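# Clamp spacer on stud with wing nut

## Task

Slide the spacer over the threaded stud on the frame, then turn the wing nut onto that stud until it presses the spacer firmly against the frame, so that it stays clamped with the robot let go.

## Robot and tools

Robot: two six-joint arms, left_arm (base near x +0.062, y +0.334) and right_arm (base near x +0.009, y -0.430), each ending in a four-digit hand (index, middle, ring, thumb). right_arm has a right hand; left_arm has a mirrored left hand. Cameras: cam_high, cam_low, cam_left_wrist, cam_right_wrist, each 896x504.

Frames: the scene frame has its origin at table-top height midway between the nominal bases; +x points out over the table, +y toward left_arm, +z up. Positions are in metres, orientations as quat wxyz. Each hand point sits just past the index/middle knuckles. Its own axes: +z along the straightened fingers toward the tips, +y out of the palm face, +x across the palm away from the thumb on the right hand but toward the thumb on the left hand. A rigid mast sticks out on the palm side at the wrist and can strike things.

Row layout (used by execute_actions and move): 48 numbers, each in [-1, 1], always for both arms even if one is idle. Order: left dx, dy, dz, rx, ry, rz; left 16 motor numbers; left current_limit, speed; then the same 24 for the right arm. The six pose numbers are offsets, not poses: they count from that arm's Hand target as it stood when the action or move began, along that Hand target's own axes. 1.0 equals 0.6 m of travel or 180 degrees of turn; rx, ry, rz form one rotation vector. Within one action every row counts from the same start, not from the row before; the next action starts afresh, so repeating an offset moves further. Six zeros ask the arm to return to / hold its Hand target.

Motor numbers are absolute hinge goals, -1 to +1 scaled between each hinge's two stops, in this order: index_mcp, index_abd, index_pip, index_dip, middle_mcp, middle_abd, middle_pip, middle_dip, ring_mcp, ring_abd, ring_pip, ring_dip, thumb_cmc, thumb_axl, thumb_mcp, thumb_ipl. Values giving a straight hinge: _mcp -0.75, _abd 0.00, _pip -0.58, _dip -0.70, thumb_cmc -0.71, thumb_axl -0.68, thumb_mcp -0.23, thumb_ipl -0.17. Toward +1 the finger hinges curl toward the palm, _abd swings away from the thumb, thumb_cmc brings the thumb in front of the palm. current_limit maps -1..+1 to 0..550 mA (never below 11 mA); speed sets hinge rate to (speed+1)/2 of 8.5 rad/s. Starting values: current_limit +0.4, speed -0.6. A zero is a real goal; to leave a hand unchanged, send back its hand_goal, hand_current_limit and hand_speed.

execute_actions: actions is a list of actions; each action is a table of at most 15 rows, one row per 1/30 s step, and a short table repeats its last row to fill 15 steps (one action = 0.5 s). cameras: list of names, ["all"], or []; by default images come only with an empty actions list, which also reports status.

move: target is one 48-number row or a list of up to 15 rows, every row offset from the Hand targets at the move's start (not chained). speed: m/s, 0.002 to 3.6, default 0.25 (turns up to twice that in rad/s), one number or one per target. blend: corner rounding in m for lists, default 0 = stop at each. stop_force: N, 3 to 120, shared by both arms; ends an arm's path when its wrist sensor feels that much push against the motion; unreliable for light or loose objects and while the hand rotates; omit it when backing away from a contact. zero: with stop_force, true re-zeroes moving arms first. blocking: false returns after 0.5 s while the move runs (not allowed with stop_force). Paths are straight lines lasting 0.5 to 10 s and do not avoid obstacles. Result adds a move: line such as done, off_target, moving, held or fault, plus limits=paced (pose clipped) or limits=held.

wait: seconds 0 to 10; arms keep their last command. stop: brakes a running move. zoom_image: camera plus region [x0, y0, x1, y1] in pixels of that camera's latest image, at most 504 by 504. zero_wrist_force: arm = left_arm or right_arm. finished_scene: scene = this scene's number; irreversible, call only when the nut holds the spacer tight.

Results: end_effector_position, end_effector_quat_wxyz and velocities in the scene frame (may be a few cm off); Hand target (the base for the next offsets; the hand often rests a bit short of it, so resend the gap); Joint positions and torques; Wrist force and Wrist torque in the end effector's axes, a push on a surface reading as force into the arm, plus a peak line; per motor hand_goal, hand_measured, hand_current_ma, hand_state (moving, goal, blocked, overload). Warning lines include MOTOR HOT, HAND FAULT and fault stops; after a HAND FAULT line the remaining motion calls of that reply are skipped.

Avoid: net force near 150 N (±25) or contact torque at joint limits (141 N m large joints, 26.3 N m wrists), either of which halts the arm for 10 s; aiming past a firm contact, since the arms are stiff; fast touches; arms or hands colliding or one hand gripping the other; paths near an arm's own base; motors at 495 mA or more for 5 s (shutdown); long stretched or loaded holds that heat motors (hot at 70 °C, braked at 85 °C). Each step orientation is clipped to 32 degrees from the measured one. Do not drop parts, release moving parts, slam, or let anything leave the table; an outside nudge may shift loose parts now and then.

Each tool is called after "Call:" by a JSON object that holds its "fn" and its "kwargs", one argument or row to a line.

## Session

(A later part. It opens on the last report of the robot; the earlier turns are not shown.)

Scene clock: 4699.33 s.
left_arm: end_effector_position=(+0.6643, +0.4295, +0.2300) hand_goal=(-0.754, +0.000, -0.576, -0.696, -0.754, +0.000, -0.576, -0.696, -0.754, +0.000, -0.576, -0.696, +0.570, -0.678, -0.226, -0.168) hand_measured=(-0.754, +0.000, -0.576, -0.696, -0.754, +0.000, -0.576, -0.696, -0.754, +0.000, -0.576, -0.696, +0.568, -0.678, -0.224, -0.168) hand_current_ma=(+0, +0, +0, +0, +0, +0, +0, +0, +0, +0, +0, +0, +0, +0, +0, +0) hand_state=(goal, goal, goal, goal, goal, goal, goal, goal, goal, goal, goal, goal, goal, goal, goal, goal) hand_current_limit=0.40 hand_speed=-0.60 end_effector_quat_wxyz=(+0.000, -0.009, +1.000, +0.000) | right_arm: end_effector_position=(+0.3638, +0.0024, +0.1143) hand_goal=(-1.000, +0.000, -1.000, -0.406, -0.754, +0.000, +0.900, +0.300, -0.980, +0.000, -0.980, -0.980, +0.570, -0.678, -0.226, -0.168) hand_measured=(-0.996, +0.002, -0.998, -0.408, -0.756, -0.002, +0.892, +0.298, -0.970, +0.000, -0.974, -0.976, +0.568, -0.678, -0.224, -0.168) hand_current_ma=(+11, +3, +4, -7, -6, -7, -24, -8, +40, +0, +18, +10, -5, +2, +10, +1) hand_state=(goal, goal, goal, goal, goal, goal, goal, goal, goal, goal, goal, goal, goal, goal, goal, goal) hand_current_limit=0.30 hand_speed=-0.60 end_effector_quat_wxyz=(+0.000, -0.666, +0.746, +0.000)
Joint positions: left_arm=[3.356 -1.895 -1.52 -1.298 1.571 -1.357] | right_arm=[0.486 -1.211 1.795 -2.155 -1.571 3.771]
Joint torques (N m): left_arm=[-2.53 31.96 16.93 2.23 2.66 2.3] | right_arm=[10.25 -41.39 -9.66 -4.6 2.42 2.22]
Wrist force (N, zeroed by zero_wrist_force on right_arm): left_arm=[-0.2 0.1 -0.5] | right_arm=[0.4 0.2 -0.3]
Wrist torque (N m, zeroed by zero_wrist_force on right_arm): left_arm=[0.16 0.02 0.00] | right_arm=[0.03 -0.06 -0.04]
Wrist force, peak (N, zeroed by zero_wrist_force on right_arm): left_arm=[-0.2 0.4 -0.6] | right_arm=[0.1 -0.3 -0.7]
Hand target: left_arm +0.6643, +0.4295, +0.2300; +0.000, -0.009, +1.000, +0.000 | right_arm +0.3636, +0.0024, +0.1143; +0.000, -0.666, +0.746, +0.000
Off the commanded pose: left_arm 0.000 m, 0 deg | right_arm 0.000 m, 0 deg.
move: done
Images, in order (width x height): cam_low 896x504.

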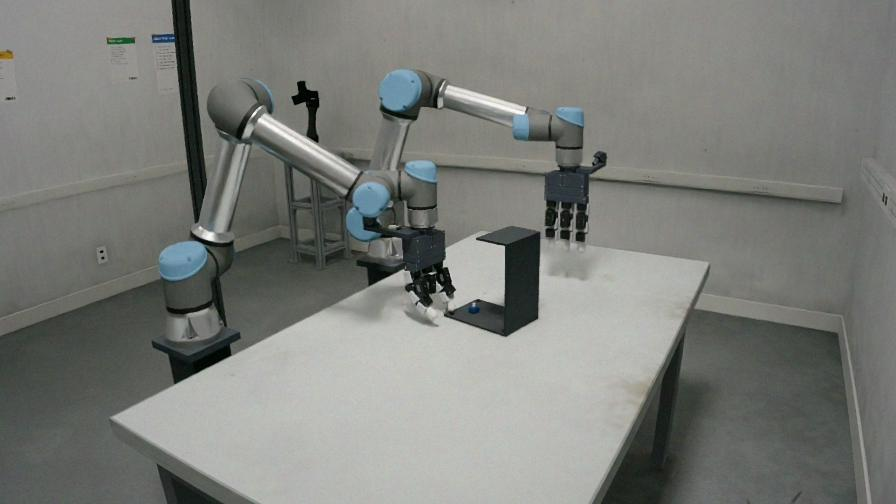

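Call:
{"fn": "move", "kwargs": {
  "target": [
    [0,0,0,0,0,0,-0.754,0,-0.576,-0.696,-0.754,0,-0.576,-0.696,-0.754,0,-0.576,-0.696,0.571,-0.678,-0.226,-0.168,0.4,-0.6, 0.0011,0.01,0,0,0,0,-1,0,-1,-0.406,-0.754,0,0.9,0.3,-0.98,0,-0.98,-0.98,0.571,-0.678,-0.226,-0.168,0.3,-0.6],
    [0,0,0,0,0,0,-0.754,0,-0.576,-0.696,-0.754,0,-0.576,-0.696,-0.754,0,-0.576,-0.696,0.571,-0.678,-0.226,-0.168,0.4,-0.6, 0.0008,0.007,0,0,0,0,-1,0,-1,-0.406,-0.754,0,0.9,0.3,-0.98,0,-0.98,-0.98,0.571,-0.678,-0.226,-0.168,0.3,-0.6],
    [0,0,0,0,0,0,-0.754,0,-0.576,-0.696,-0.754,0,-0.576,-0.696,-0.754,0,-0.576,-0.696,0.571,-0.678,-0.226,-0.168,0.4,-0.6, 0.0008,0.007,-0.08,0,0,0,-1,0,-1,-0.406,-0.754,0,0.9,0.3,-0.98,0,-0.98,-0.98,0.571,-0.678,-0.226,-0.168,0.3,-0.6],
    [0,0,0,0,0,0,-0.754,0,-0.576,-0.696,-0.754,0,-0.576,-0.696,-0.754,0,-0.576,-0.696,0.571,-0.678,-0.226,-0.168,0.4,-0.6, -0.1342,0.002,-0.1438,0,0,0,-1,0,-0.576,-0.696,-1,0,-0.576,-0.696,-0.98,0,-0.98,-0.98,0.571,-0.678,-0.226,-0.168,0.3,-0.6]
  ],
  "speed": [0.015,0.02,0.08,0.15],
  "cameras": ["cam_low","cam_right_wrist"]
}}

Call:
{"fn": "zoom_image", "kwargs": {
  "camera": "cam_low",
  "region": [430, 285, 490, 335]
}}

Call:
{"fn": "zoom_image", "kwargs": {
  "camera": "cam_right_wrist",
  "region": [250, 10, 450, 130]
}}

Scene clock: 4715.83 s.
left_arm: end_effector_position=(+0.6643, +0.4295, +0.2300) hand_goal=(-0.754, +0.000, -0.576, -0.696, -0.754, +0.000, -0.576, -0.696, -0.754, +0.000, -0.576, -0.696, +0.570, -0.678, -0.226, -0.168) hand_measured=(-0.754, +0.000, -0.576, -0.696, -0.754, +0.000, -0.576, -0.696, -0.754, +0.000, -0.576, -0.696, +0.568, -0.678, -0.224, -0.168) hand_current_ma=(+0, +0, +0, +0, +0, +0, +0, +0, +0, +0, +0, +0, +0, +0, +0, +0) hand_state=(goal, goal, goal, goal, goal, goal, goal, goal, goal, goal, goal, goal, goal, goal, goal, goal) hand_current_limit=0.40 hand_speed=-0.60 end_effector_quat_wxyz=(+0.000, -0.009, +1.000, +0.000) | right_arm: end_effector_position=(+0.3716, +0.0825, +0.2006) hand_goal=(-1.000, +0.000, -0.576, -0.696, -1.000, +0.000, -0.576, -0.696, -0.980, +0.000, -0.980, -0.980, +0.570, -0.678, -0.226, -0.168) hand_measured=(-0.996, +0.002, -0.578, -0.694, -0.994, -0.002, -0.572, -0.694, -0.970, +0.000, -0.974, -0.976, +0.568, -0.678, -0.224, -0.168) hand_current_ma=(+12, +3, -4, +9, +17, -7, +15, +7, +40, +0, +18, +10, -5, +2, +10, +1) hand_state=(goal, goal, goal, goal, goal, goal, goal, goal, goal, goal, goal, goal, goal, goal, goal, goal) hand_current_limit=0.30 hand_speed=-0.60 end_effector_quat_wxyz=(+0.000, -0.666, +0.746, +0.000)
Joint positions: left_arm=[3.356 -1.895 -1.52 -1.298 1.571 -1.357] | right_arm=[0.59 -1.164 1.482 -1.889 -1.571 3.875]
Joint torques (N m): left_arm=[-2.44 32.27 17.32 2.25 2.71 2.31] | right_arm=[10.61 -32.17 -32.8 -0.31 -1.92 1.97]
Wrist force (N, zeroed by zero_wrist_force on right_arm): left_arm=[-0.2 0.2 -0.3] | right_arm=[0.3 0.1 -0.2]
Wrist torque (N m, zeroed by zero_wrist_force on right_arm): left_arm=[0.16 0.02 0.00] | right_arm=[-0.01 -0.04 -0.06]
Wrist force, peak (N, zeroed by zero_wrist_force on right_arm): left_arm=[-0.3 0.1 -0.6] | right_arm=[0.5 0.8 0.0]
Hand target: left_arm +0.6643, +0.4295, +0.2300; +0.000, -0.009, +1.000, +0.000 | right_arm +0.3716, +0.0825, +0.2006; +0.000, -0.666, +0.746, +0.000
Off the commanded pose: left_arm 0.000 m, 0 deg | right_arm 0.000 m, 0 deg.
move: done
Images, in order (width x height): cam_low 896x504, cam_right_wrist 896x504.

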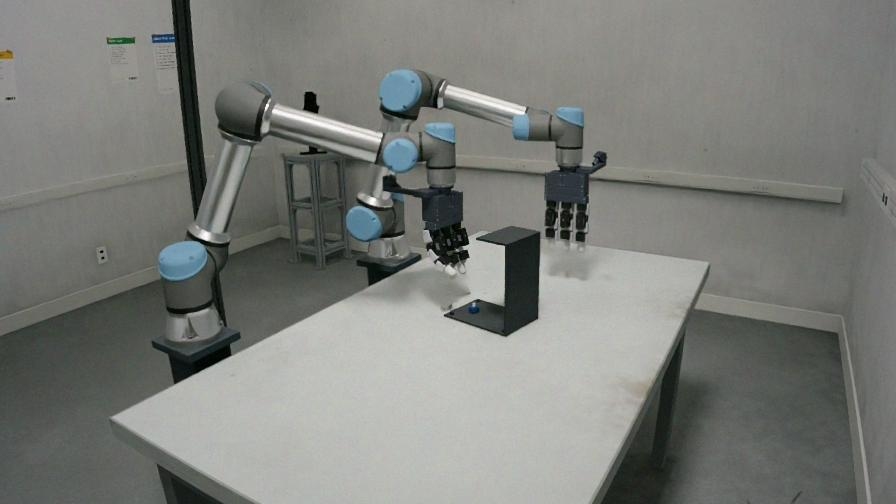

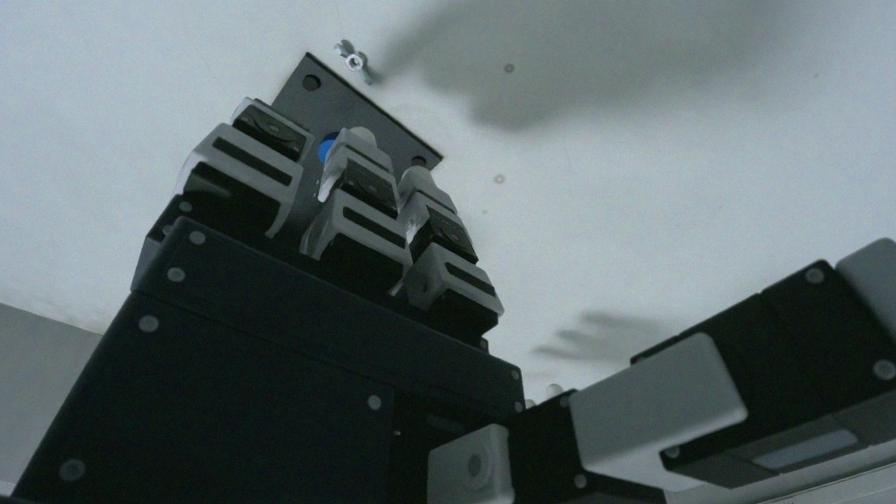

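Scaled by 8.400.

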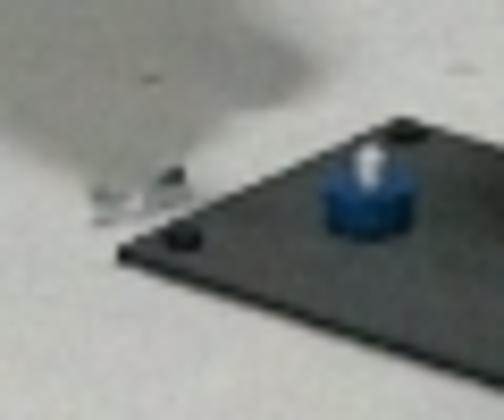

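Scaled by 2.520.

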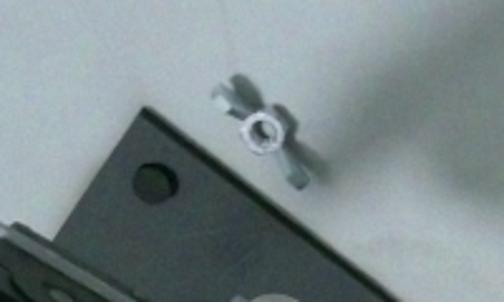

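Call:
{"fn": "zoom_image", "kwargs": {
  "camera": "cam_low",
  "region": [436, 300, 460, 318]
}}

Call:
{"fn": "zoom_image", "kwargs": {
  "camera": "cam_right_wrist",
  "region": [320, 25, 400, 95]
}}

Scaled by 21.000.

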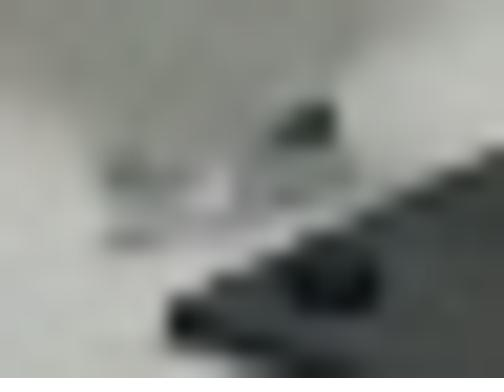

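Scaled by 6.300.

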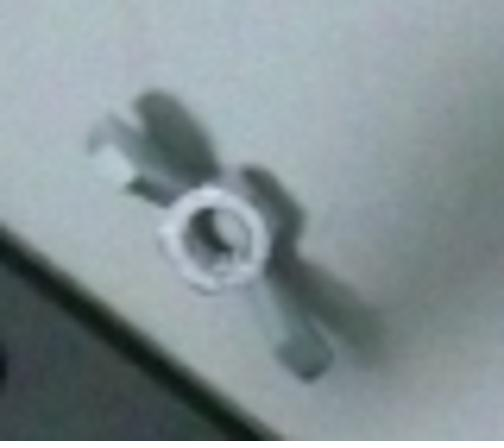

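Call:
{"fn": "move", "kwargs": {
  "target": [0,0,0,0,0,0,-0.754,0,-0.576,-0.696,-0.754,0,-0.576,-0.696,-0.754,0,-0.576,-0.696,0.571,-0.678,-0.226,-0.168,0.4,-0.6, 0.0602,-0.0773,0.0593,0,0,0.0544,-0.754,-0.14,-0.576,-0.696,-0.754,0.14,-0.576,-0.696,-0.98,0,-0.98,-0.98,0.571,-0.678,-0.226,-0.168,0.3,-0.6],
  "speed": 0.1,
  "cameras": ["cam_low","cam_right_wrist"]
}}

Call:
{"fn": "zoom_image", "kwargs": {
  "camera": "cam_right_wrist",
  "region": [350, 50, 510, 150]
}}

Call:
{"fn": "zoom_image", "kwargs": {
  "camera": "cam_low",
  "region": [420, 280, 480, 330]
}}

Scene clock: 4769.60 s.
left_arm: end_effector_position=(+0.6643, +0.4295, +0.2300) hand_goal=(-0.754, +0.000, -0.576, -0.696, -0.754, +0.000, -0.576, -0.696, -0.754, +0.000, -0.576, -0.696, +0.570, -0.678, -0.226, -0.168) hand_measured=(-0.754, +0.000, -0.576, -0.696, -0.754, +0.000, -0.576, -0.696, -0.754, +0.000, -0.576, -0.696, +0.568, -0.678, -0.224, -0.168) hand_current_ma=(+0, +0, +0, +0, +0, +0, +0, +0, +0, +0, +0, +0, +0, +0, +0, +0) hand_state=(goal, goal, goal, goal, goal, goal, goal, goal, goal, goal, goal, goal, goal, goal, goal, goal) hand_current_limit=0.40 hand_speed=-0.60 end_effector_quat_wxyz=(+0.000, -0.009, +1.000, +0.000) | right_arm: end_effector_position=(+0.4134, +0.0414, +0.1651) hand_goal=(-0.754, -0.140, -0.576, -0.696, -0.754, +0.140, -0.576, -0.696, -0.980, +0.000, -0.980, -0.980, +0.570, -0.678, -0.226, -0.168) hand_measured=(-0.754, -0.136, -0.578, -0.694, -0.754, +0.136, -0.572, -0.694, -0.970, +0.000, -0.974, -0.976, +0.568, -0.678, -0.224, -0.168) hand_current_ma=(-3, +10, -4, +8, -3, -10, +10, +7, +40, +0, +18, +10, -5, +2, +10, +1) hand_state=(goal, goal, goal, goal, goal, goal, goal, goal, goal, goal, goal, goal, goal, goal, goal, goal) hand_current_limit=0.30 hand_speed=-0.60 end_effector_quat_wxyz=(+0.000, -0.600, +0.800, +0.000)
Joint positions: left_arm=[3.356 -1.895 -1.52 -1.298 1.571 -1.357] | right_arm=[0.488 -1.164 1.578 -1.986 -1.571 3.943]
Joint torques (N m): left_arm=[-2.54 32.48 17.28 2.21 2.79 2.22] | right_arm=[-10.58 -31.64 -11.6 -4.67 1.34 1.97]
Wrist force (N, zeroed by zero_wrist_force on right_arm): left_arm=[-0.1 0.1 -0.4] | right_arm=[0.2 0.0 -0.6]
Wrist torque (N m, zeroed by zero_wrist_force on right_arm): left_arm=[0.15 0.01 0.00] | right_arm=[0.05 -0.01 -0.08]
Wrist force, peak (N, zeroed by zero_wrist_force on right_arm): left_arm=[-0.1 0.2 -0.7] | right_arm=[0.0 0.6 -1.1]
Hand target: left_arm +0.6643, +0.4295, +0.2300; +0.000, -0.009, +1.000, +0.000 | right_arm +0.4136, +0.0413, +0.1650; +0.000, -0.599, +0.800, +0.000
Off the commanded pose: left_arm 0.000 m, 0 deg | right_arm 0.000 m, 0 deg.
move: done
Images, in order (width x height): cam_low 896x504, cam_right_wrist 896x504.

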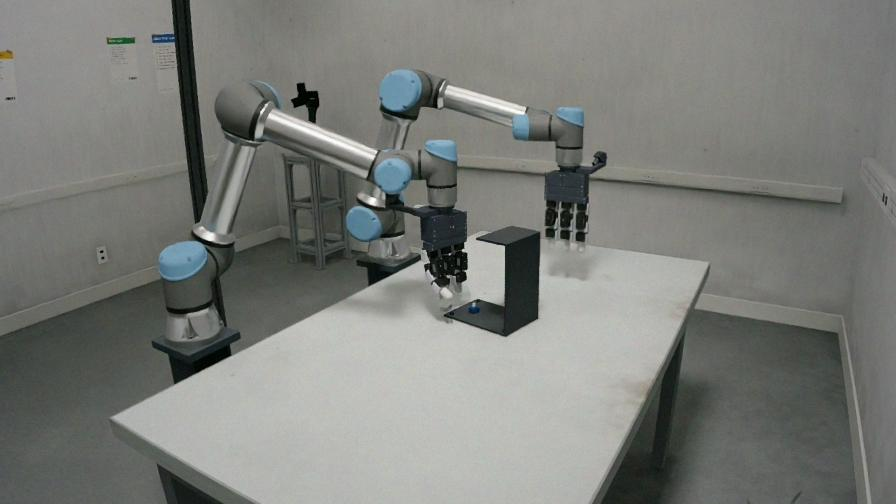

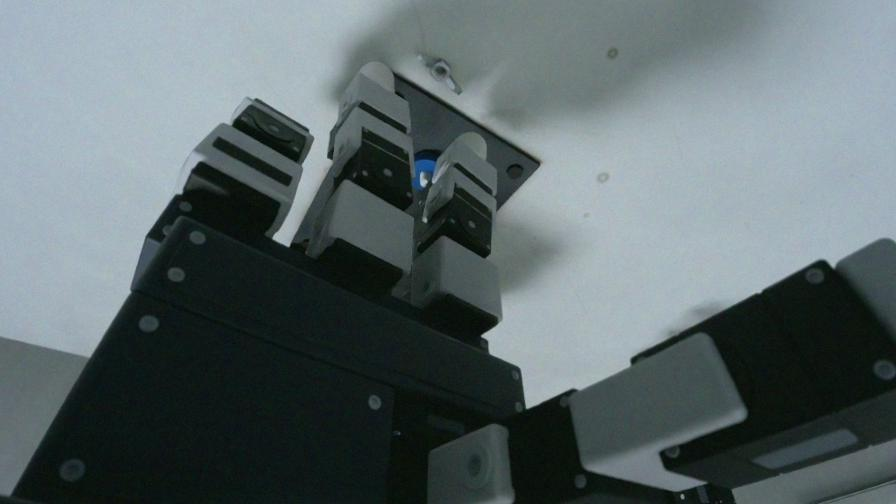

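Scaled by 3.150.

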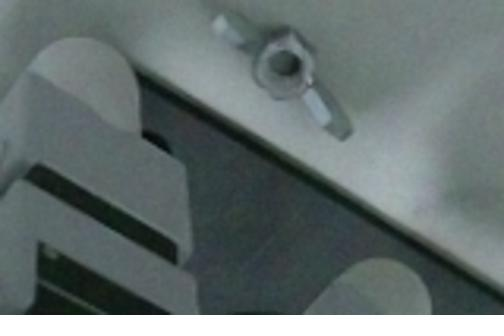

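Scaled by 8.400.

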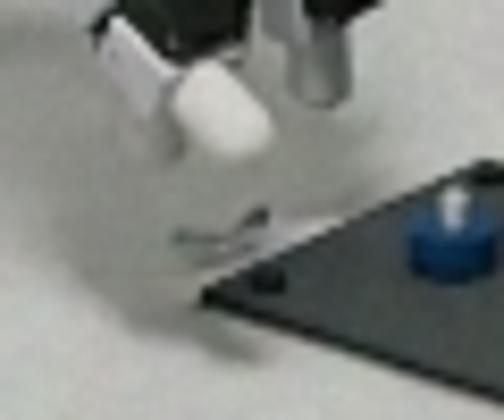

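Call:
{"fn": "move", "kwargs": {
  "target": [0,0,0,0,0,0,-0.754,0,-0.576,-0.696,-0.754,0,-0.576,-0.696,-0.754,0,-0.576,-0.696,0.571,-0.678,-0.226,-0.168,0.4,-0.6, -0.0155,0.0219,0.025,0,0,0.0194,-0.754,-0.14,-0.576,-0.696,-0.754,0.14,-0.576,-0.696,-0.98,0,-0.98,-0.98,0.571,-0.678,-0.226,-0.168,0.3,-0.6],
  "speed": 0.06,
  "cameras": ["cam_right_wrist"]
}}

Call:
{"fn": "zoom_image", "kwargs": {
  "camera": "cam_right_wrist",
  "region": [350, 50, 510, 150]
}}

Scene clock: 4792.53 s.
left_arm: end_effector_position=(+0.6643, +0.4295, +0.2300) hand_goal=(-0.754, +0.000, -0.576, -0.696, -0.754, +0.000, -0.576, -0.696, -0.754, +0.000, -0.576, -0.696, +0.570, -0.678, -0.226, -0.168) hand_measured=(-0.754, +0.000, -0.576, -0.696, -0.754, +0.000, -0.576, -0.696, -0.754, +0.000, -0.576, -0.696, +0.568, -0.678, -0.224, -0.168) hand_current_ma=(+0, +0, +0, +0, +0, +0, +0, +0, +0, +0, +0, +0, +0, +0, +0, +0) hand_state=(goal, goal, goal, goal, goal, goal, goal, goal, goal, goal, goal, goal, goal, goal, goal, goal) hand_current_limit=0.40 hand_speed=-0.60 end_effector_quat_wxyz=(+0.000, -0.009, +1.000, +0.000) | right_arm: end_effector_position=(+0.4036, +0.0539, +0.1501) hand_goal=(-0.754, -0.140, -0.576, -0.696, -0.754, +0.140, -0.576, -0.696, -0.980, +0.000, -0.980, -0.980, +0.570, -0.678, -0.226, -0.168) hand_measured=(-0.754, -0.136, -0.578, -0.694, -0.754, +0.136, -0.572, -0.694, -0.970, +0.000, -0.974, -0.976, +0.568, -0.678, -0.224, -0.168) hand_current_ma=(-3, +10, -4, +8, -3, -10, +10, +7, +40, +0, +18, +10, -5, +2, +10, +1) hand_state=(goal, goal, goal, goal, goal, goal, goal, goal, goal, goal, goal, goal, goal, goal, goal, goal) hand_current_limit=0.30 hand_speed=-0.60 end_effector_quat_wxyz=(+0.000, -0.575, +0.818, +0.000)
Joint positions: left_arm=[3.356 -1.895 -1.52 -1.298 1.571 -1.357] | right_arm=[0.509 -1.158 1.612 -2.025 -1.571 4.026]
Joint torques (N m): left_arm=[-1.92 32.5 17.42 2.31 2.68 2.28] | right_arm=[9.31 -31.32 -10.77 -4.49 -0.08 1.99]
Wrist force (N, zeroed by zero_wrist_force on right_arm): left_arm=[-0.1 0.2 -0.3] | right_arm=[-0.1 0.0 -0.4]
Wrist torque (N m, zeroed by zero_wrist_force on right_arm): left_arm=[0.16 0.01 0.01] | right_arm=[0.02 0.02 -0.10]
Wrist force, peak (N, zeroed by zero_wrist_force on right_arm): left_arm=[-0.1 0.2 -0.7] | right_arm=[0.4 -0.3 -0.5]
Hand target: left_arm +0.6643, +0.4295, +0.2300; +0.000, -0.009, +1.000, +0.000 | right_arm +0.4036, +0.0539, +0.1500; +0.000, -0.575, +0.818, +0.000
Off the commanded pose: left_arm 0.000 m, 0 deg | right_arm 0.000 m, 0 deg.
move: done
Images, in order (width x height): cam_right_wrist 896x504.

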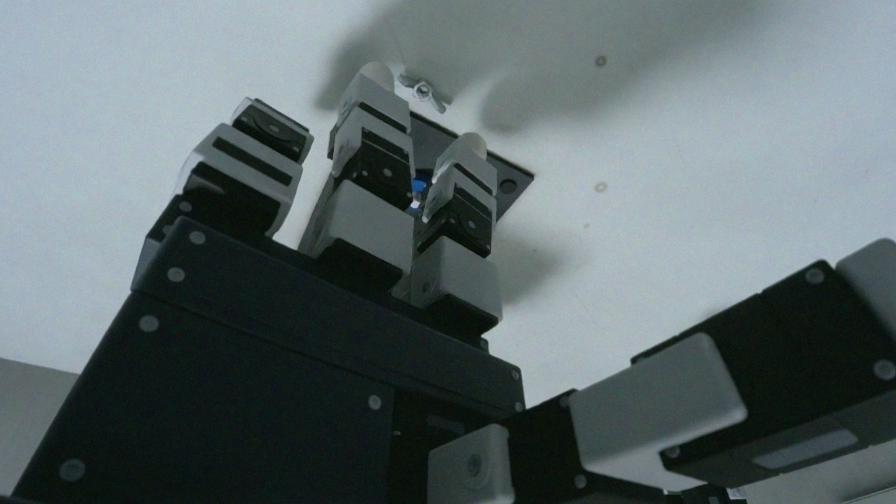

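Scaled by 3.150.

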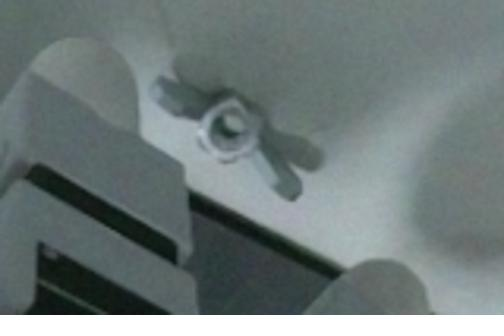

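Call:
{"fn": "move", "kwargs": {
  "target": [0,0,0,0,0,0,-0.754,0,-0.576,-0.696,-0.754,0,-0.576,-0.696,-0.754,0,-0.576,-0.696,0.571,-0.678,-0.226,-0.168,0.4,-0.6, 0.0010,0.0003,0.0437,0,0,0,-0.754,-0.14,-0.576,-0.696,-0.754,0.14,-0.576,-0.696,-0.98,0,-0.98,-0.98,0.571,-0.678,-0.226,-0.168,0.3,-0.6],
  "speed": 0.03,
  "stop_force": 3,
  "cameras": ["cam_right_wrist","cam_low"]
}}

Call:
{"fn": "zoom_image", "kwargs": {
  "camera": "cam_right_wrist",
  "region": [350, 50, 510, 150]
}}

Call:
{"fn": "zoom_image", "kwargs": {
  "camera": "cam_low",
  "region": [420, 280, 480, 330]
}}

Scene clock: 4839.53 s.
left_arm: end_effector_position=(+0.6643, +0.4295, +0.2300) hand_goal=(-0.754, +0.000, -0.576, -0.696, -0.754, +0.000, -0.576, -0.696, -0.754, +0.000, -0.576, -0.696, +0.570, -0.678, -0.226, -0.168) hand_measured=(-0.754, +0.000, -0.576, -0.696, -0.754, +0.000, -0.576, -0.696, -0.754, +0.000, -0.576, -0.696, +0.568, -0.678, -0.224, -0.168) hand_current_ma=(+0, +0, +0, +0, +0, +0, +0, +0, +0, +0, +0, +0, +0, +0, +0, +0) hand_state=(goal, goal, goal, goal, goal, goal, goal, goal, goal, goal, goal, goal, goal, goal, goal, goal) hand_current_limit=0.40 hand_speed=-0.60 end_effector_quat_wxyz=(+0.000, -0.009, +1.000, +0.000) | right_arm: end_effector_position=(+0.4032, +0.0534, +0.1238) hand_goal=(-0.754, -0.140, -0.576, -0.696, -0.754, +0.140, -0.576, -0.696, -0.980, +0.000, -0.980, -0.980, +0.570, -0.678, -0.226, -0.168) hand_measured=(-0.754, -0.136, -0.578, -0.694, -0.754, +0.136, -0.572, -0.694, -0.970, +0.000, -0.974, -0.976, +0.568, -0.678, -0.224, -0.168) hand_current_ma=(-3, +10, -4, +8, -3, -10, +10, +7, +40, +0, +18, +10, -5, +2, +10, +1) hand_state=(goal, goal, goal, goal, goal, goal, goal, goal, goal, goal, goal, goal, goal, goal, goal, goal) hand_current_limit=0.30 hand_speed=-0.60 end_effector_quat_wxyz=(+0.000, -0.575, +0.818, +0.000)
Joint positions: left_arm=[3.356 -1.895 -1.52 -1.298 1.571 -1.357] | right_arm=[0.509 -1.13 1.646 -2.087 -1.571 4.026]
Joint torques (N m): left_arm=[-2.55 32.46 16.87 2.41 2.66 2.18] | right_arm=[-11.27 -31.65 -9.99 -4.39 0.3 -2.14]
Wrist force (N, zeroed by zero_wrist_force on right_arm): left_arm=[0.0 0.0 -0.4] | right_arm=[-0.1 -0.3 -0.3]
Wrist torque (N m, zeroed by zero_wrist_force on right_arm): left_arm=[0.13 0.00 0.01] | right_arm=[-0.03 0.01 -0.07]
Wrist force, peak (N, zeroed by zero_wrist_force on right_arm): left_arm=[-0.1 0.1 -0.7] | right_arm=[-0.4 0.2 -0.8]
Hand target: left_arm +0.6643, +0.4295, +0.2300; +0.000, -0.009, +1.000, +0.000 | right_arm +0.4032, +0.0534, +0.1238; +0.000, -0.575, +0.818, +0.000
Off the commanded pose: left_arm 0.000 m, 0 deg | right_arm 0.000 m, 0 deg.
move: done
Images, in order (width x height): cam_low 896x504, cam_right_wrist 896x504.

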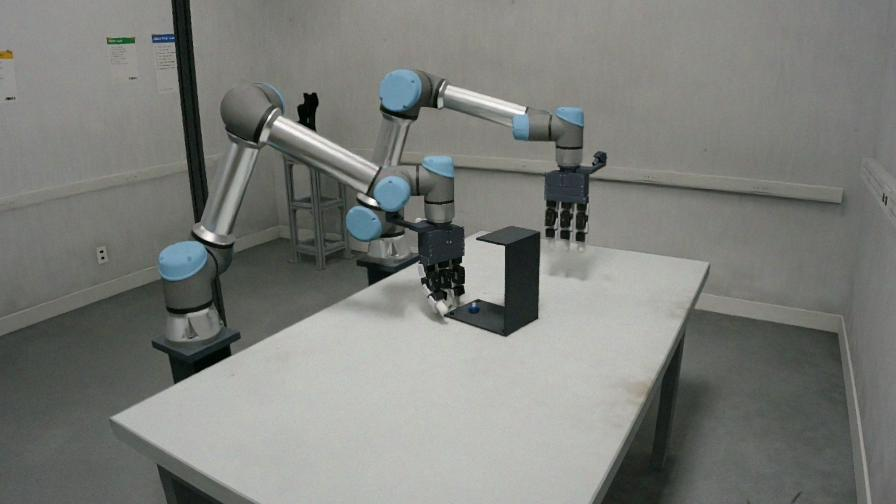

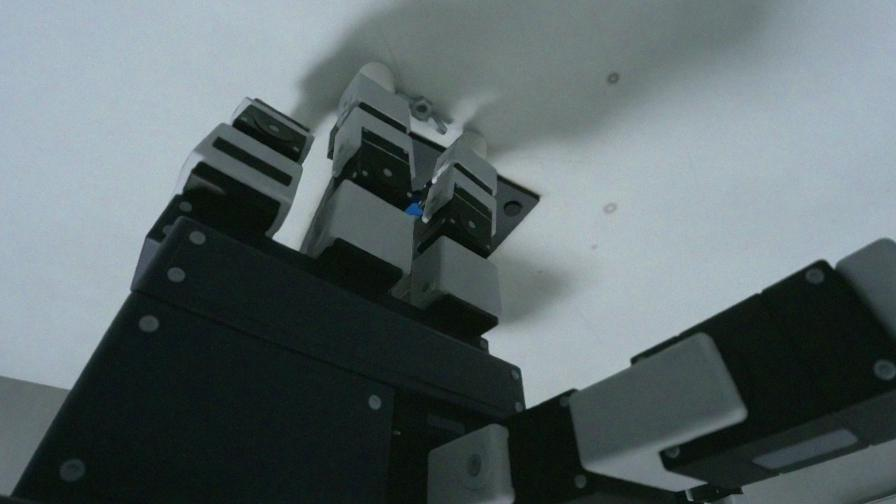

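Scaled by 3.150.

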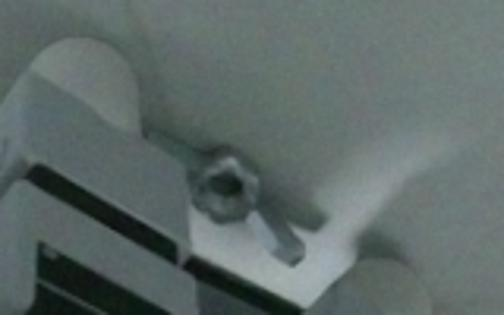

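Scaled by 8.400.

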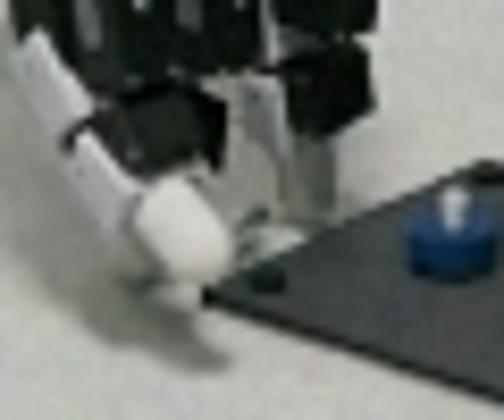

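Call:
{"fn": "move", "kwargs": {
  "target": [0,0,0,0,0,0,-0.754,0,-0.576,-0.696,-0.754,0,-0.576,-0.696,-0.754,0,-0.576,-0.696,0.571,-0.678,-0.226,-0.168,0.4,-0.6, 0.005,-0.0015,0,0,0,0,-0.754,-0.14,-0.576,-0.696,-0.754,0.14,-0.576,-0.696,-0.98,0,-0.98,-0.98,0.571,-0.678,-0.226,-0.168,0.3,-0.6],
  "speed": 0.02,
  "cameras": ["cam_right_wrist"]
}}

Call:
{"fn": "zoom_image", "kwargs": {
  "camera": "cam_right_wrist",
  "region": [370, 60, 490, 140]
}}

Scene clock: 4848.03 s.
left_arm: end_effector_position=(+0.6643, +0.4295, +0.2300) hand_goal=(-0.754, +0.000, -0.576, -0.696, -0.754, +0.000, -0.576, -0.696, -0.754, +0.000, -0.576, -0.696, +0.570, -0.678, -0.226, -0.168) hand_measured=(-0.754, +0.000, -0.576, -0.696, -0.754, +0.000, -0.576, -0.696, -0.754, +0.000, -0.576, -0.696, +0.568, -0.678, -0.224, -0.168) hand_current_ma=(+0, +0, +0, +0, +0, +0, +0, +0, +0, +0, +0, +0, +0, +0, +0, +0) hand_state=(goal, goal, goal, goal, goal, goal, goal, goal, goal, goal, goal, goal, goal, goal, goal, goal) hand_current_limit=0.40 hand_speed=-0.60 end_effector_quat_wxyz=(+0.000, -0.009, +1.000, +0.000) | right_arm: end_effector_position=(+0.4031, +0.0505, +0.1238) hand_goal=(-0.754, -0.140, -0.576, -0.696, -0.754, +0.140, -0.576, -0.696, -0.980, +0.000, -0.980, -0.980, +0.570, -0.678, -0.226, -0.168) hand_measured=(-0.754, -0.136, -0.578, -0.694, -0.754, +0.136, -0.572, -0.694, -0.970, +0.000, -0.974, -0.976, +0.568, -0.678, -0.224, -0.168) hand_current_ma=(-3, +10, -4, +8, -3, -10, +10, +7, +40, +0, +18, +10, -5, +2, +10, +1) hand_state=(goal, goal, goal, goal, goal, goal, goal, goal, goal, goal, goal, goal, goal, goal, goal, goal) hand_current_limit=0.30 hand_speed=-0.60 end_effector_quat_wxyz=(+0.000, -0.575, +0.818, +0.000)
Joint positions: left_arm=[3.356 -1.895 -1.52 -1.298 1.571 -1.357] | right_arm=[0.505 -1.135 1.653 -2.089 -1.571 4.022]
Joint torques (N m): left_arm=[-2.1 33.4 17.32 2.3 2.69 2.19] | right_arm=[-11.39 -44.25 -9.53 -4.57 1.39 -2]
Wrist force (N, zeroed by zero_wrist_force on right_arm): left_arm=[0.0 0.2 -0.3] | right_arm=[-0.2 0.1 0.0]
Wrist torque (N m, zeroed by zero_wrist_force on right_arm): left_arm=[0.16 -0.01 0.02] | right_arm=[0.00 0.03 0.03]
Wrist force, peak (N, zeroed by zero_wrist_force on right_arm): left_arm=[-0.2 0.1 -0.7] | right_arm=[-0.3 -0.2 -0.6]
Hand target: left_arm +0.6643, +0.4295, +0.2300; +0.000, -0.009, +1.000, +0.000 | right_arm +0.4030, +0.0503, +0.1238; +0.000, -0.575, +0.818, +0.000
Off the commanded pose: left_arm 0.000 m, 0 deg | right_arm 0.000 m, 0 deg.
move: done
Images, in order (width x height): cam_right_wrist 896x504.

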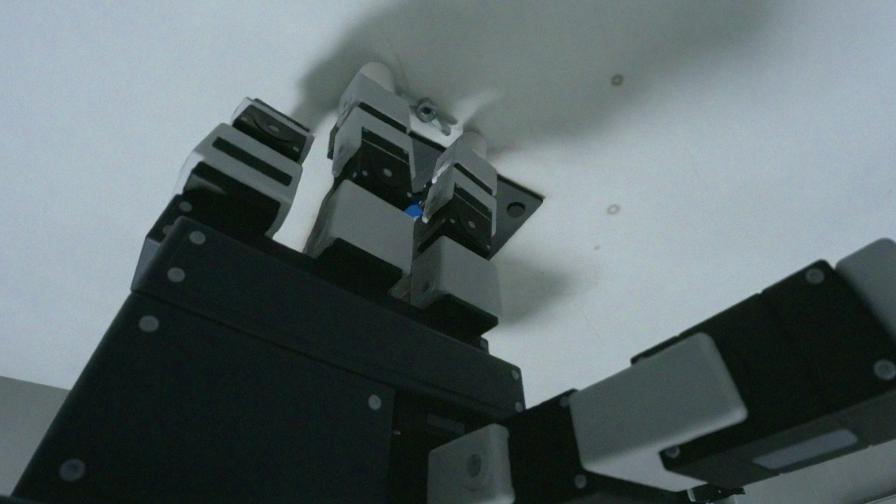

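Scaled by 4.200.

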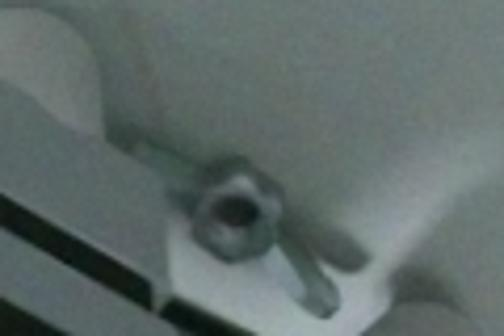

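Call:
{"fn": "zoom_image", "kwargs": {
  "camera": "cam_right_wrist",
  "region": [350, 55, 410, 115]
}}

Call:
{"fn": "zoom_image", "kwargs": {
  "camera": "cam_right_wrist",
  "region": [440, 120, 500, 180]
}}

Scaled by 8.400.

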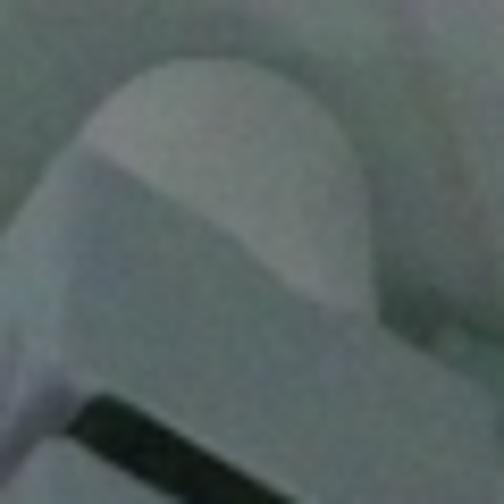

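Scaled by 8.400.

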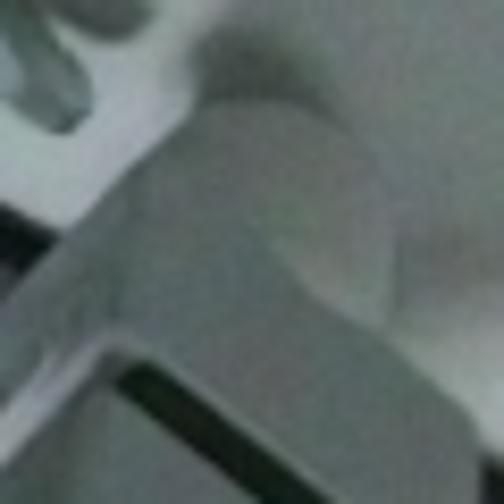

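Call:
{"fn": "move", "kwargs": {
  "target": [
    [0,0,0,0,0,0,-0.754,0,-0.576,-0.696,-0.754,0,-0.576,-0.696,-0.754,0,-0.576,-0.696,0.571,-0.678,-0.226,-0.168,0.4,-0.6, 0,0.0013,0,0,0,0,-0.754,-0.14,-0.576,-0.696,-0.754,0.14,-0.576,-0.696,-0.98,0,-0.98,-0.98,0.571,-0.678,-0.226,-0.168,0.3,-0.6],
    [0,0,0,0,0,0,-0.754,0,-0.576,-0.696,-0.754,0,-0.576,-0.696,-0.754,0,-0.576,-0.696,0.571,-0.678,-0.226,-0.168,0.4,-0.6, 0,0.0013,0,0,0,0,-0.754,0.0,-0.576,-0.696,-0.754,0.0,-0.576,-0.696,-0.98,0,-0.98,-0.98,0.571,-0.678,-0.226,-0.168,-0.3,-0.97],
    [0,0,0,0,0,0,-0.754,0,-0.576,-0.696,-0.754,0,-0.576,-0.696,-0.754,0,-0.576,-0.696,0.571,-0.678,-0.226,-0.168,0.4,-0.6, 0,0.0013,0,0,0,0,-0.754,0.1,-0.576,-0.696,-0.754,-0.1,-0.576,-0.696,-0.98,0,-0.98,-0.98,0.571,-0.678,-0.226,-0.168,-0.3,-0.97]
  ],
  "speed": 0.02,
  "cameras": ["cam_right_wrist"]
}}

Call:
{"fn": "zoom_image", "kwargs": {
  "camera": "cam_right_wrist",
  "region": [370, 60, 490, 140]
}}

Scene clock: 4887.63 s.
left_arm: end_effector_position=(+0.6643, +0.4295, +0.2300) hand_goal=(-0.754, +0.000, -0.576, -0.696, -0.754, +0.000, -0.576, -0.696, -0.754, +0.000, -0.576, -0.696, +0.570, -0.678, -0.226, -0.168) hand_measured=(-0.754, +0.000, -0.576, -0.696, -0.754, +0.000, -0.576, -0.696, -0.754, +0.000, -0.576, -0.696, +0.568, -0.678, -0.224, -0.168) hand_current_ma=(+0, +0, +0, +0, +0, +0, +0, +0, +0, +0, +0, +0, +0, +0, +0, +0) hand_state=(goal, goal, goal, goal, goal, goal, goal, goal, goal, goal, goal, goal, goal, goal, goal, goal) hand_current_limit=0.40 hand_speed=-0.60 end_effector_quat_wxyz=(+0.000, -0.009, +1.000, +0.000) | right_arm: end_effector_position=(+0.4023, +0.0506, +0.1238) hand_goal=(-0.754, +0.100, -0.576, -0.696, -0.754, -0.100, -0.576, -0.696, -0.980, +0.000, -0.980, -0.980, +0.570, -0.678, -0.226, -0.168) hand_measured=(-0.754, -0.064, -0.578, -0.694, -0.754, +0.064, -0.572, -0.694, -0.970, +0.000, -0.974, -0.976, +0.568, -0.678, -0.224, -0.168) hand_current_ma=(-3, -193, -4, +8, -3, +192, +10, +7, +40, +0, +18, +10, -5, +2, +10, +1) hand_state=(goal, blocked, goal, goal, goal, blocked, goal, goal, goal, goal, goal, goal, goal, goal, goal, goal) hand_current_limit=-0.30 hand_speed=-0.97 end_effector_quat_wxyz=(+0.000, -0.575, +0.818, +0.000)
Joint positions: left_arm=[3.356 -1.895 -1.52 -1.298 1.571 -1.357] | right_arm=[0.505 -1.136 1.654 -2.09 -1.571 4.023]
Joint torques (N m): left_arm=[-1.54 32.7 17.83 2.23 2.74 2.29] | right_arm=[9.79 -44.56 -9.69 -4.39 1.41 1.93]
Wrist force (N, zeroed by zero_wrist_force on right_arm): left_arm=[-0.3 0.1 -0.4] | right_arm=[-0.1 0.2 -0.4]
Wrist torque (N m, zeroed by zero_wrist_force on right_arm): left_arm=[0.15 0.02 -0.01] | right_arm=[0.03 0.02 -0.09]
Wrist force, peak (N, zeroed by zero_wrist_force on right_arm): left_arm=[-0.1 0.3 -0.7] | right_arm=[-0.4 0.2 -0.7]
Hand target: left_arm +0.6643, +0.4295, +0.2300; +0.000, -0.009, +1.000, +0.000 | right_arm +0.4023, +0.0506, +0.1238; +0.000, -0.575, +0.818, +0.000
Off the commanded pose: left_arm 0.000 m, 0 deg | right_arm 0.000 m, 0 deg.
move: done
Images, in order (width x height): cam_right_wrist 896x504.

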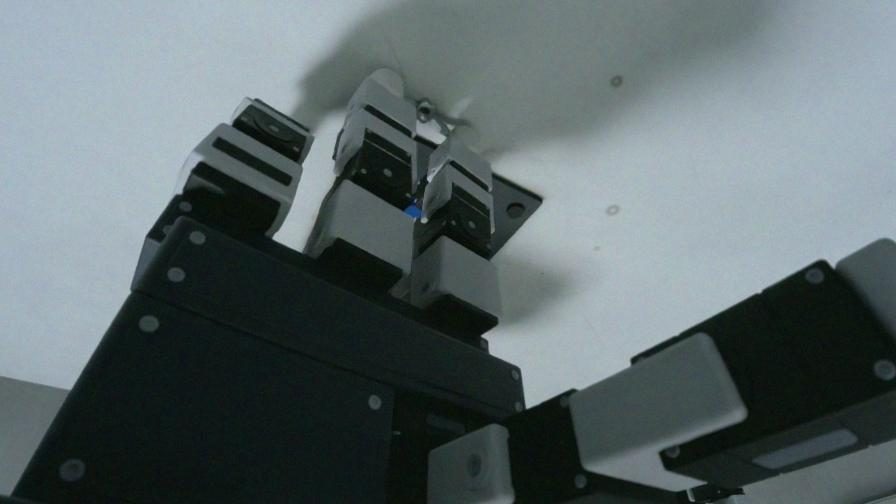

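Scaled by 4.200.

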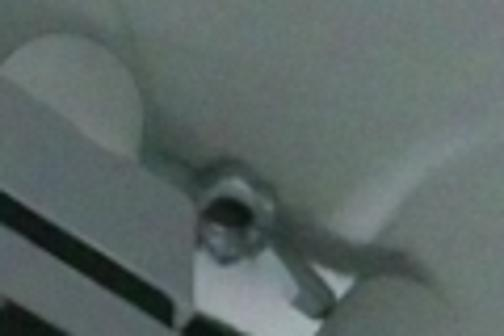

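Call:
{"fn": "execute_actions", "kwargs": {
  "actions": [],
  "cameras": ["cam_right_wrist","cam_low"]
}}

Scene clock: 4928.13 s.
left_arm: end_effector_position=(+0.6643, +0.4295, +0.2300) hand_goal=(-0.754, +0.000, -0.576, -0.696, -0.754, +0.000, -0.576, -0.696, -0.754, +0.000, -0.576, -0.696, +0.570, -0.678, -0.226, -0.168) hand_measured=(-0.754, +0.000, -0.576, -0.696, -0.754, +0.000, -0.576, -0.696, -0.754, +0.000, -0.576, -0.696, +0.568, -0.678, -0.224, -0.168) hand_current_ma=(+0, +0, +0, +0, +0, +0, +0, +0, +0, +0, +0, +0, +0, +0, +0, +0) hand_state=(goal, goal, goal, goal, goal, goal, goal, goal, goal, goal, goal, goal, goal, goal, goal, goal) hand_current_limit=0.40 hand_speed=-0.60 end_effector_quat_wxyz=(+0.000, -0.009, +1.000, +0.000) | right_arm: end_effector_position=(+0.4023, +0.0506, +0.1238) hand_goal=(-0.754, +0.100, -0.576, -0.696, -0.754, -0.100, -0.576, -0.696, -0.980, +0.000, -0.980, -0.980, +0.570, -0.678, -0.226, -0.168) hand_measured=(-0.754, -0.064, -0.578, -0.694, -0.754, +0.064, -0.572, -0.694, -0.970, +0.000, -0.974, -0.976, +0.568, -0.678, -0.224, -0.168) hand_current_ma=(-3, -192, -4, +8, -3, +192, +10, +7, +40, +0, +18, +10, -5, +2, +10, +1) hand_state=(goal, blocked, goal, goal, goal, blocked, goal, goal, goal, goal, goal, goal, goal, goal, goal, goal) hand_current_limit=-0.30 hand_speed=-0.97 end_effector_quat_wxyz=(+0.000, -0.575, +0.818, +0.000)
Joint positions: left_arm=[3.356 -1.895 -1.52 -1.298 1.571 -1.357] | right_arm=[0.505 -1.136 1.654 -2.09 -1.571 4.023]
Joint velocities: within noise
Joint torques (N m): left_arm=[-2.37 33.48 17.32 2.31 2.72 2.19] | right_arm=[9.62 -44.9 -10.5 -4.02 1.53 2.02]
Wrist force (N, zeroed by zero_wrist_force on right_arm): left_arm=[-0.1 0.3 -0.4] | right_arm=[0.0 0.2 0.0]
Wrist torque (N m, zeroed by zero_wrist_force on right_arm): left_arm=[0.17 0.01 0.01] | right_arm=[0.01 -0.01 -0.08]
Wrist force, peak (N, zeroed by zero_wrist_force on right_arm): left_arm=[-0.3 0.2 -0.6] | right_arm=[-0.1 -0.2 -0.8]
Hand target: left_arm +0.6643, +0.4295, +0.2300; +0.000, -0.009, +1.000, +0.000 | right_arm +0.4023, +0.0506, +0.1238; +0.000, -0.575, +0.818, +0.000
Off the commanded pose: left_arm 0.000 m, 0 deg | right_arm 0.000 m, 0 deg.
Images, in order (width x height): cam_low 896x504, cam_right_wrist 896x504.

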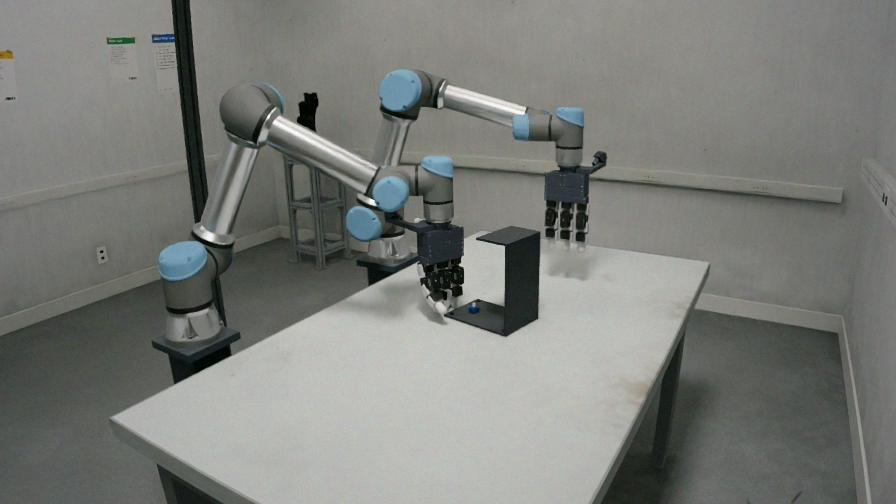

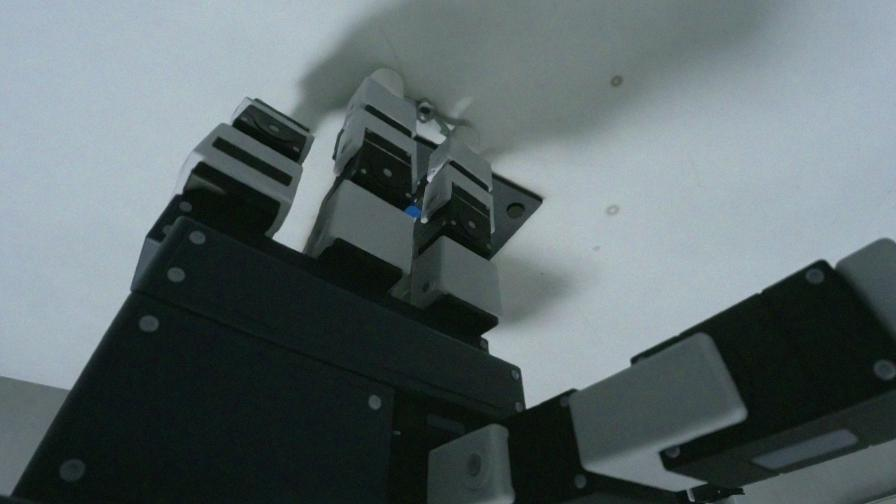

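Call:
{"fn": "move", "kwargs": {
  "target": [0,0,0,0,0,0,-0.754,0,-0.576,-0.696,-0.754,0,-0.576,-0.696,-0.754,0,-0.576,-0.696,0.571,-0.678,-0.226,-0.168,0.4,-0.6, 0,0,-0.0833,0,0,0, -0.754,0.1,-0.576,-0.696,-0.754,-0.1,-0.576,-0.696,-0.98,0,-0.98,-0.98,0.571,-0.678,-0.226,-0.168,-0.3,-0.97],
  "speed": 0.05,
  "cameras": ["cam_low","cam_right_wrist"]
}}

Call:
{"fn": "zoom_image", "kwargs": {
  "camera": "cam_right_wrist",
  "region": [370, 60, 490, 140]
}}

Call:
{"fn": "zoom_image", "kwargs": {
  "camera": "cam_low",
  "region": [410, 260, 500, 320]
}}

Scene clock: 4938.73 s.
left_arm: end_effector_position=(+0.6643, +0.4295, +0.2300) hand_goal=(-0.754, +0.000, -0.576, -0.696, -0.754, +0.000, -0.576, -0.696, -0.754, +0.000, -0.576, -0.696, +0.570, -0.678, -0.226, -0.168) hand_measured=(-0.754, +0.000, -0.576, -0.696, -0.754, +0.000, -0.576, -0.696, -0.754, +0.000, -0.576, -0.696, +0.568, -0.678, -0.224, -0.168) hand_current_ma=(+0, +0, +0, +0, +0, +0, +0, +0, +0, +0, +0, +0, +0, +0, +0, +0) hand_state=(goal, goal, goal, goal, goal, goal, goal, goal, goal, goal, goal, goal, goal, goal, goal, goal) hand_current_limit=0.40 hand_speed=-0.60 end_effector_quat_wxyz=(+0.000, -0.009, +1.000, +0.000) | right_arm: end_effector_position=(+0.4023, +0.0506, +0.1736) hand_goal=(-0.754, +0.100, -0.576, -0.696, -0.754, -0.100, -0.576, -0.696, -0.980, +0.000, -0.980, -0.980, +0.570, -0.678, -0.226, -0.168) hand_measured=(-0.754, -0.064, -0.578, -0.694, -0.754, +0.064, -0.572, -0.694, -0.970, +0.000, -0.974, -0.976, +0.568, -0.678, -0.224, -0.168) hand_current_ma=(-3, -192, -4, +8, -3, +192, +10, +7, +40, +0, +18, +10, -5, +2, +10, +1) hand_state=(goal, blocked, goal, goal, goal, blocked, goal, goal, goal, goal, goal, goal, goal, goal, goal, goal) hand_current_limit=-0.30 hand_speed=-0.97 end_effector_quat_wxyz=(+0.000, -0.575, +0.818, +0.000)
Joint positions: left_arm=[3.356 -1.895 -1.52 -1.298 1.571 -1.357] | right_arm=[0.505 -1.188 1.59 -1.973 -1.571 4.023]
Joint torques (N m): left_arm=[-2.2 33.86 16.94 2.26 2.65 2.22] | right_arm=[9.03 -43.87 -31.95 -0.14 0.38 1.17]
Wrist force (N, zeroed by zero_wrist_force on right_arm): left_arm=[0.1 0.3 -0.5] | right_arm=[0.1 0.2 -0.3]
Wrist torque (N m, zeroed by zero_wrist_force on right_arm): left_arm=[0.19 -0.02 0.02] | right_arm=[0.04 0.00 -0.09]
Wrist force, peak (N, zeroed by zero_wrist_force on right_arm): left_arm=[-0.2 0.0 -0.7] | right_arm=[0.0 0.1 -0.7]
Hand target: left_arm +0.6643, +0.4295, +0.2300; +0.000, -0.009, +1.000, +0.000 | right_arm +0.4023, +0.0506, +0.1738; +0.000, -0.575, +0.818, +0.000
Off the commanded pose: left_arm 0.000 m, 0 deg | right_arm 0.000 m, 0 deg.
move: done
Images, in order (width x height): cam_low 896x504, cam_right_wrist 896x504.

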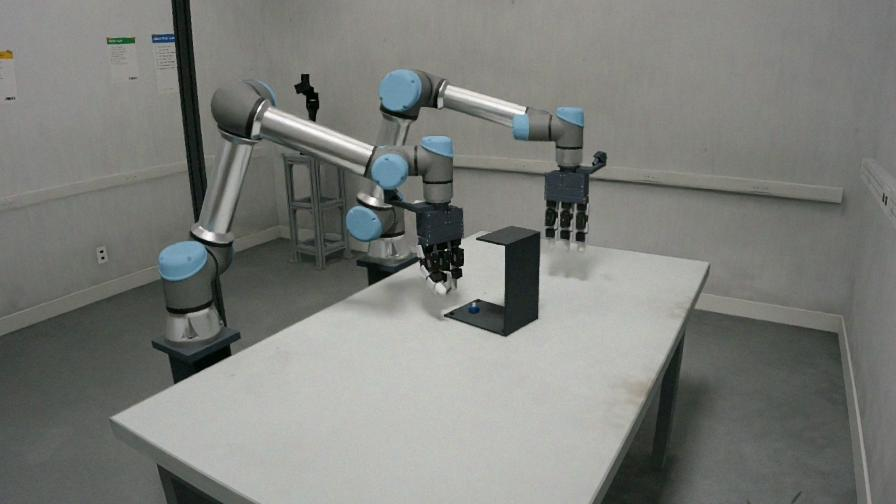

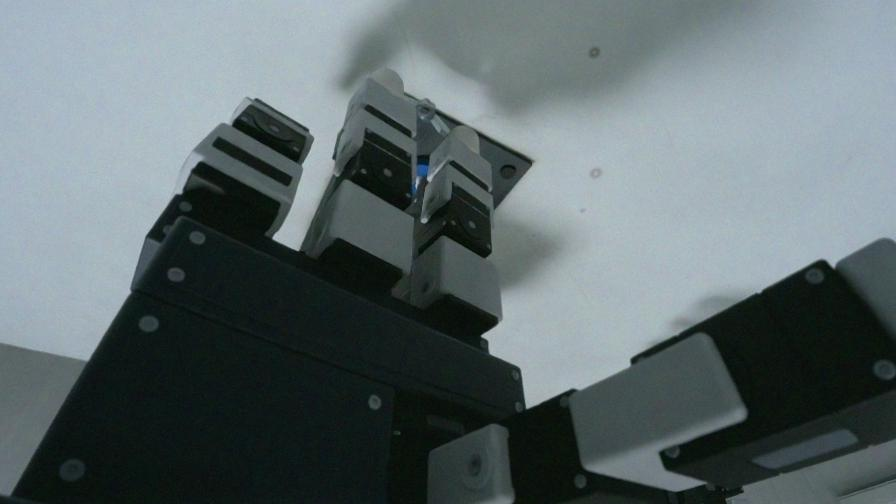

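Scaled by 4.200.

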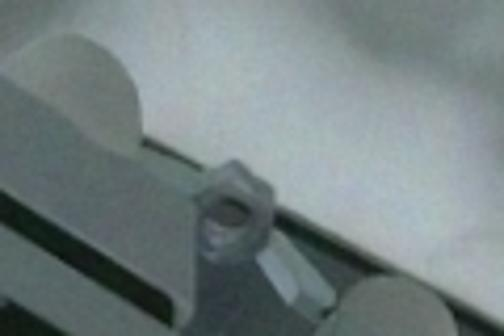

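Scaled by 5.600.

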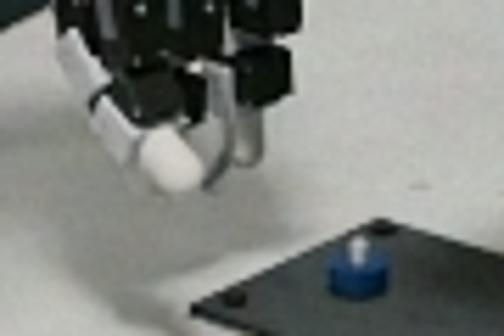

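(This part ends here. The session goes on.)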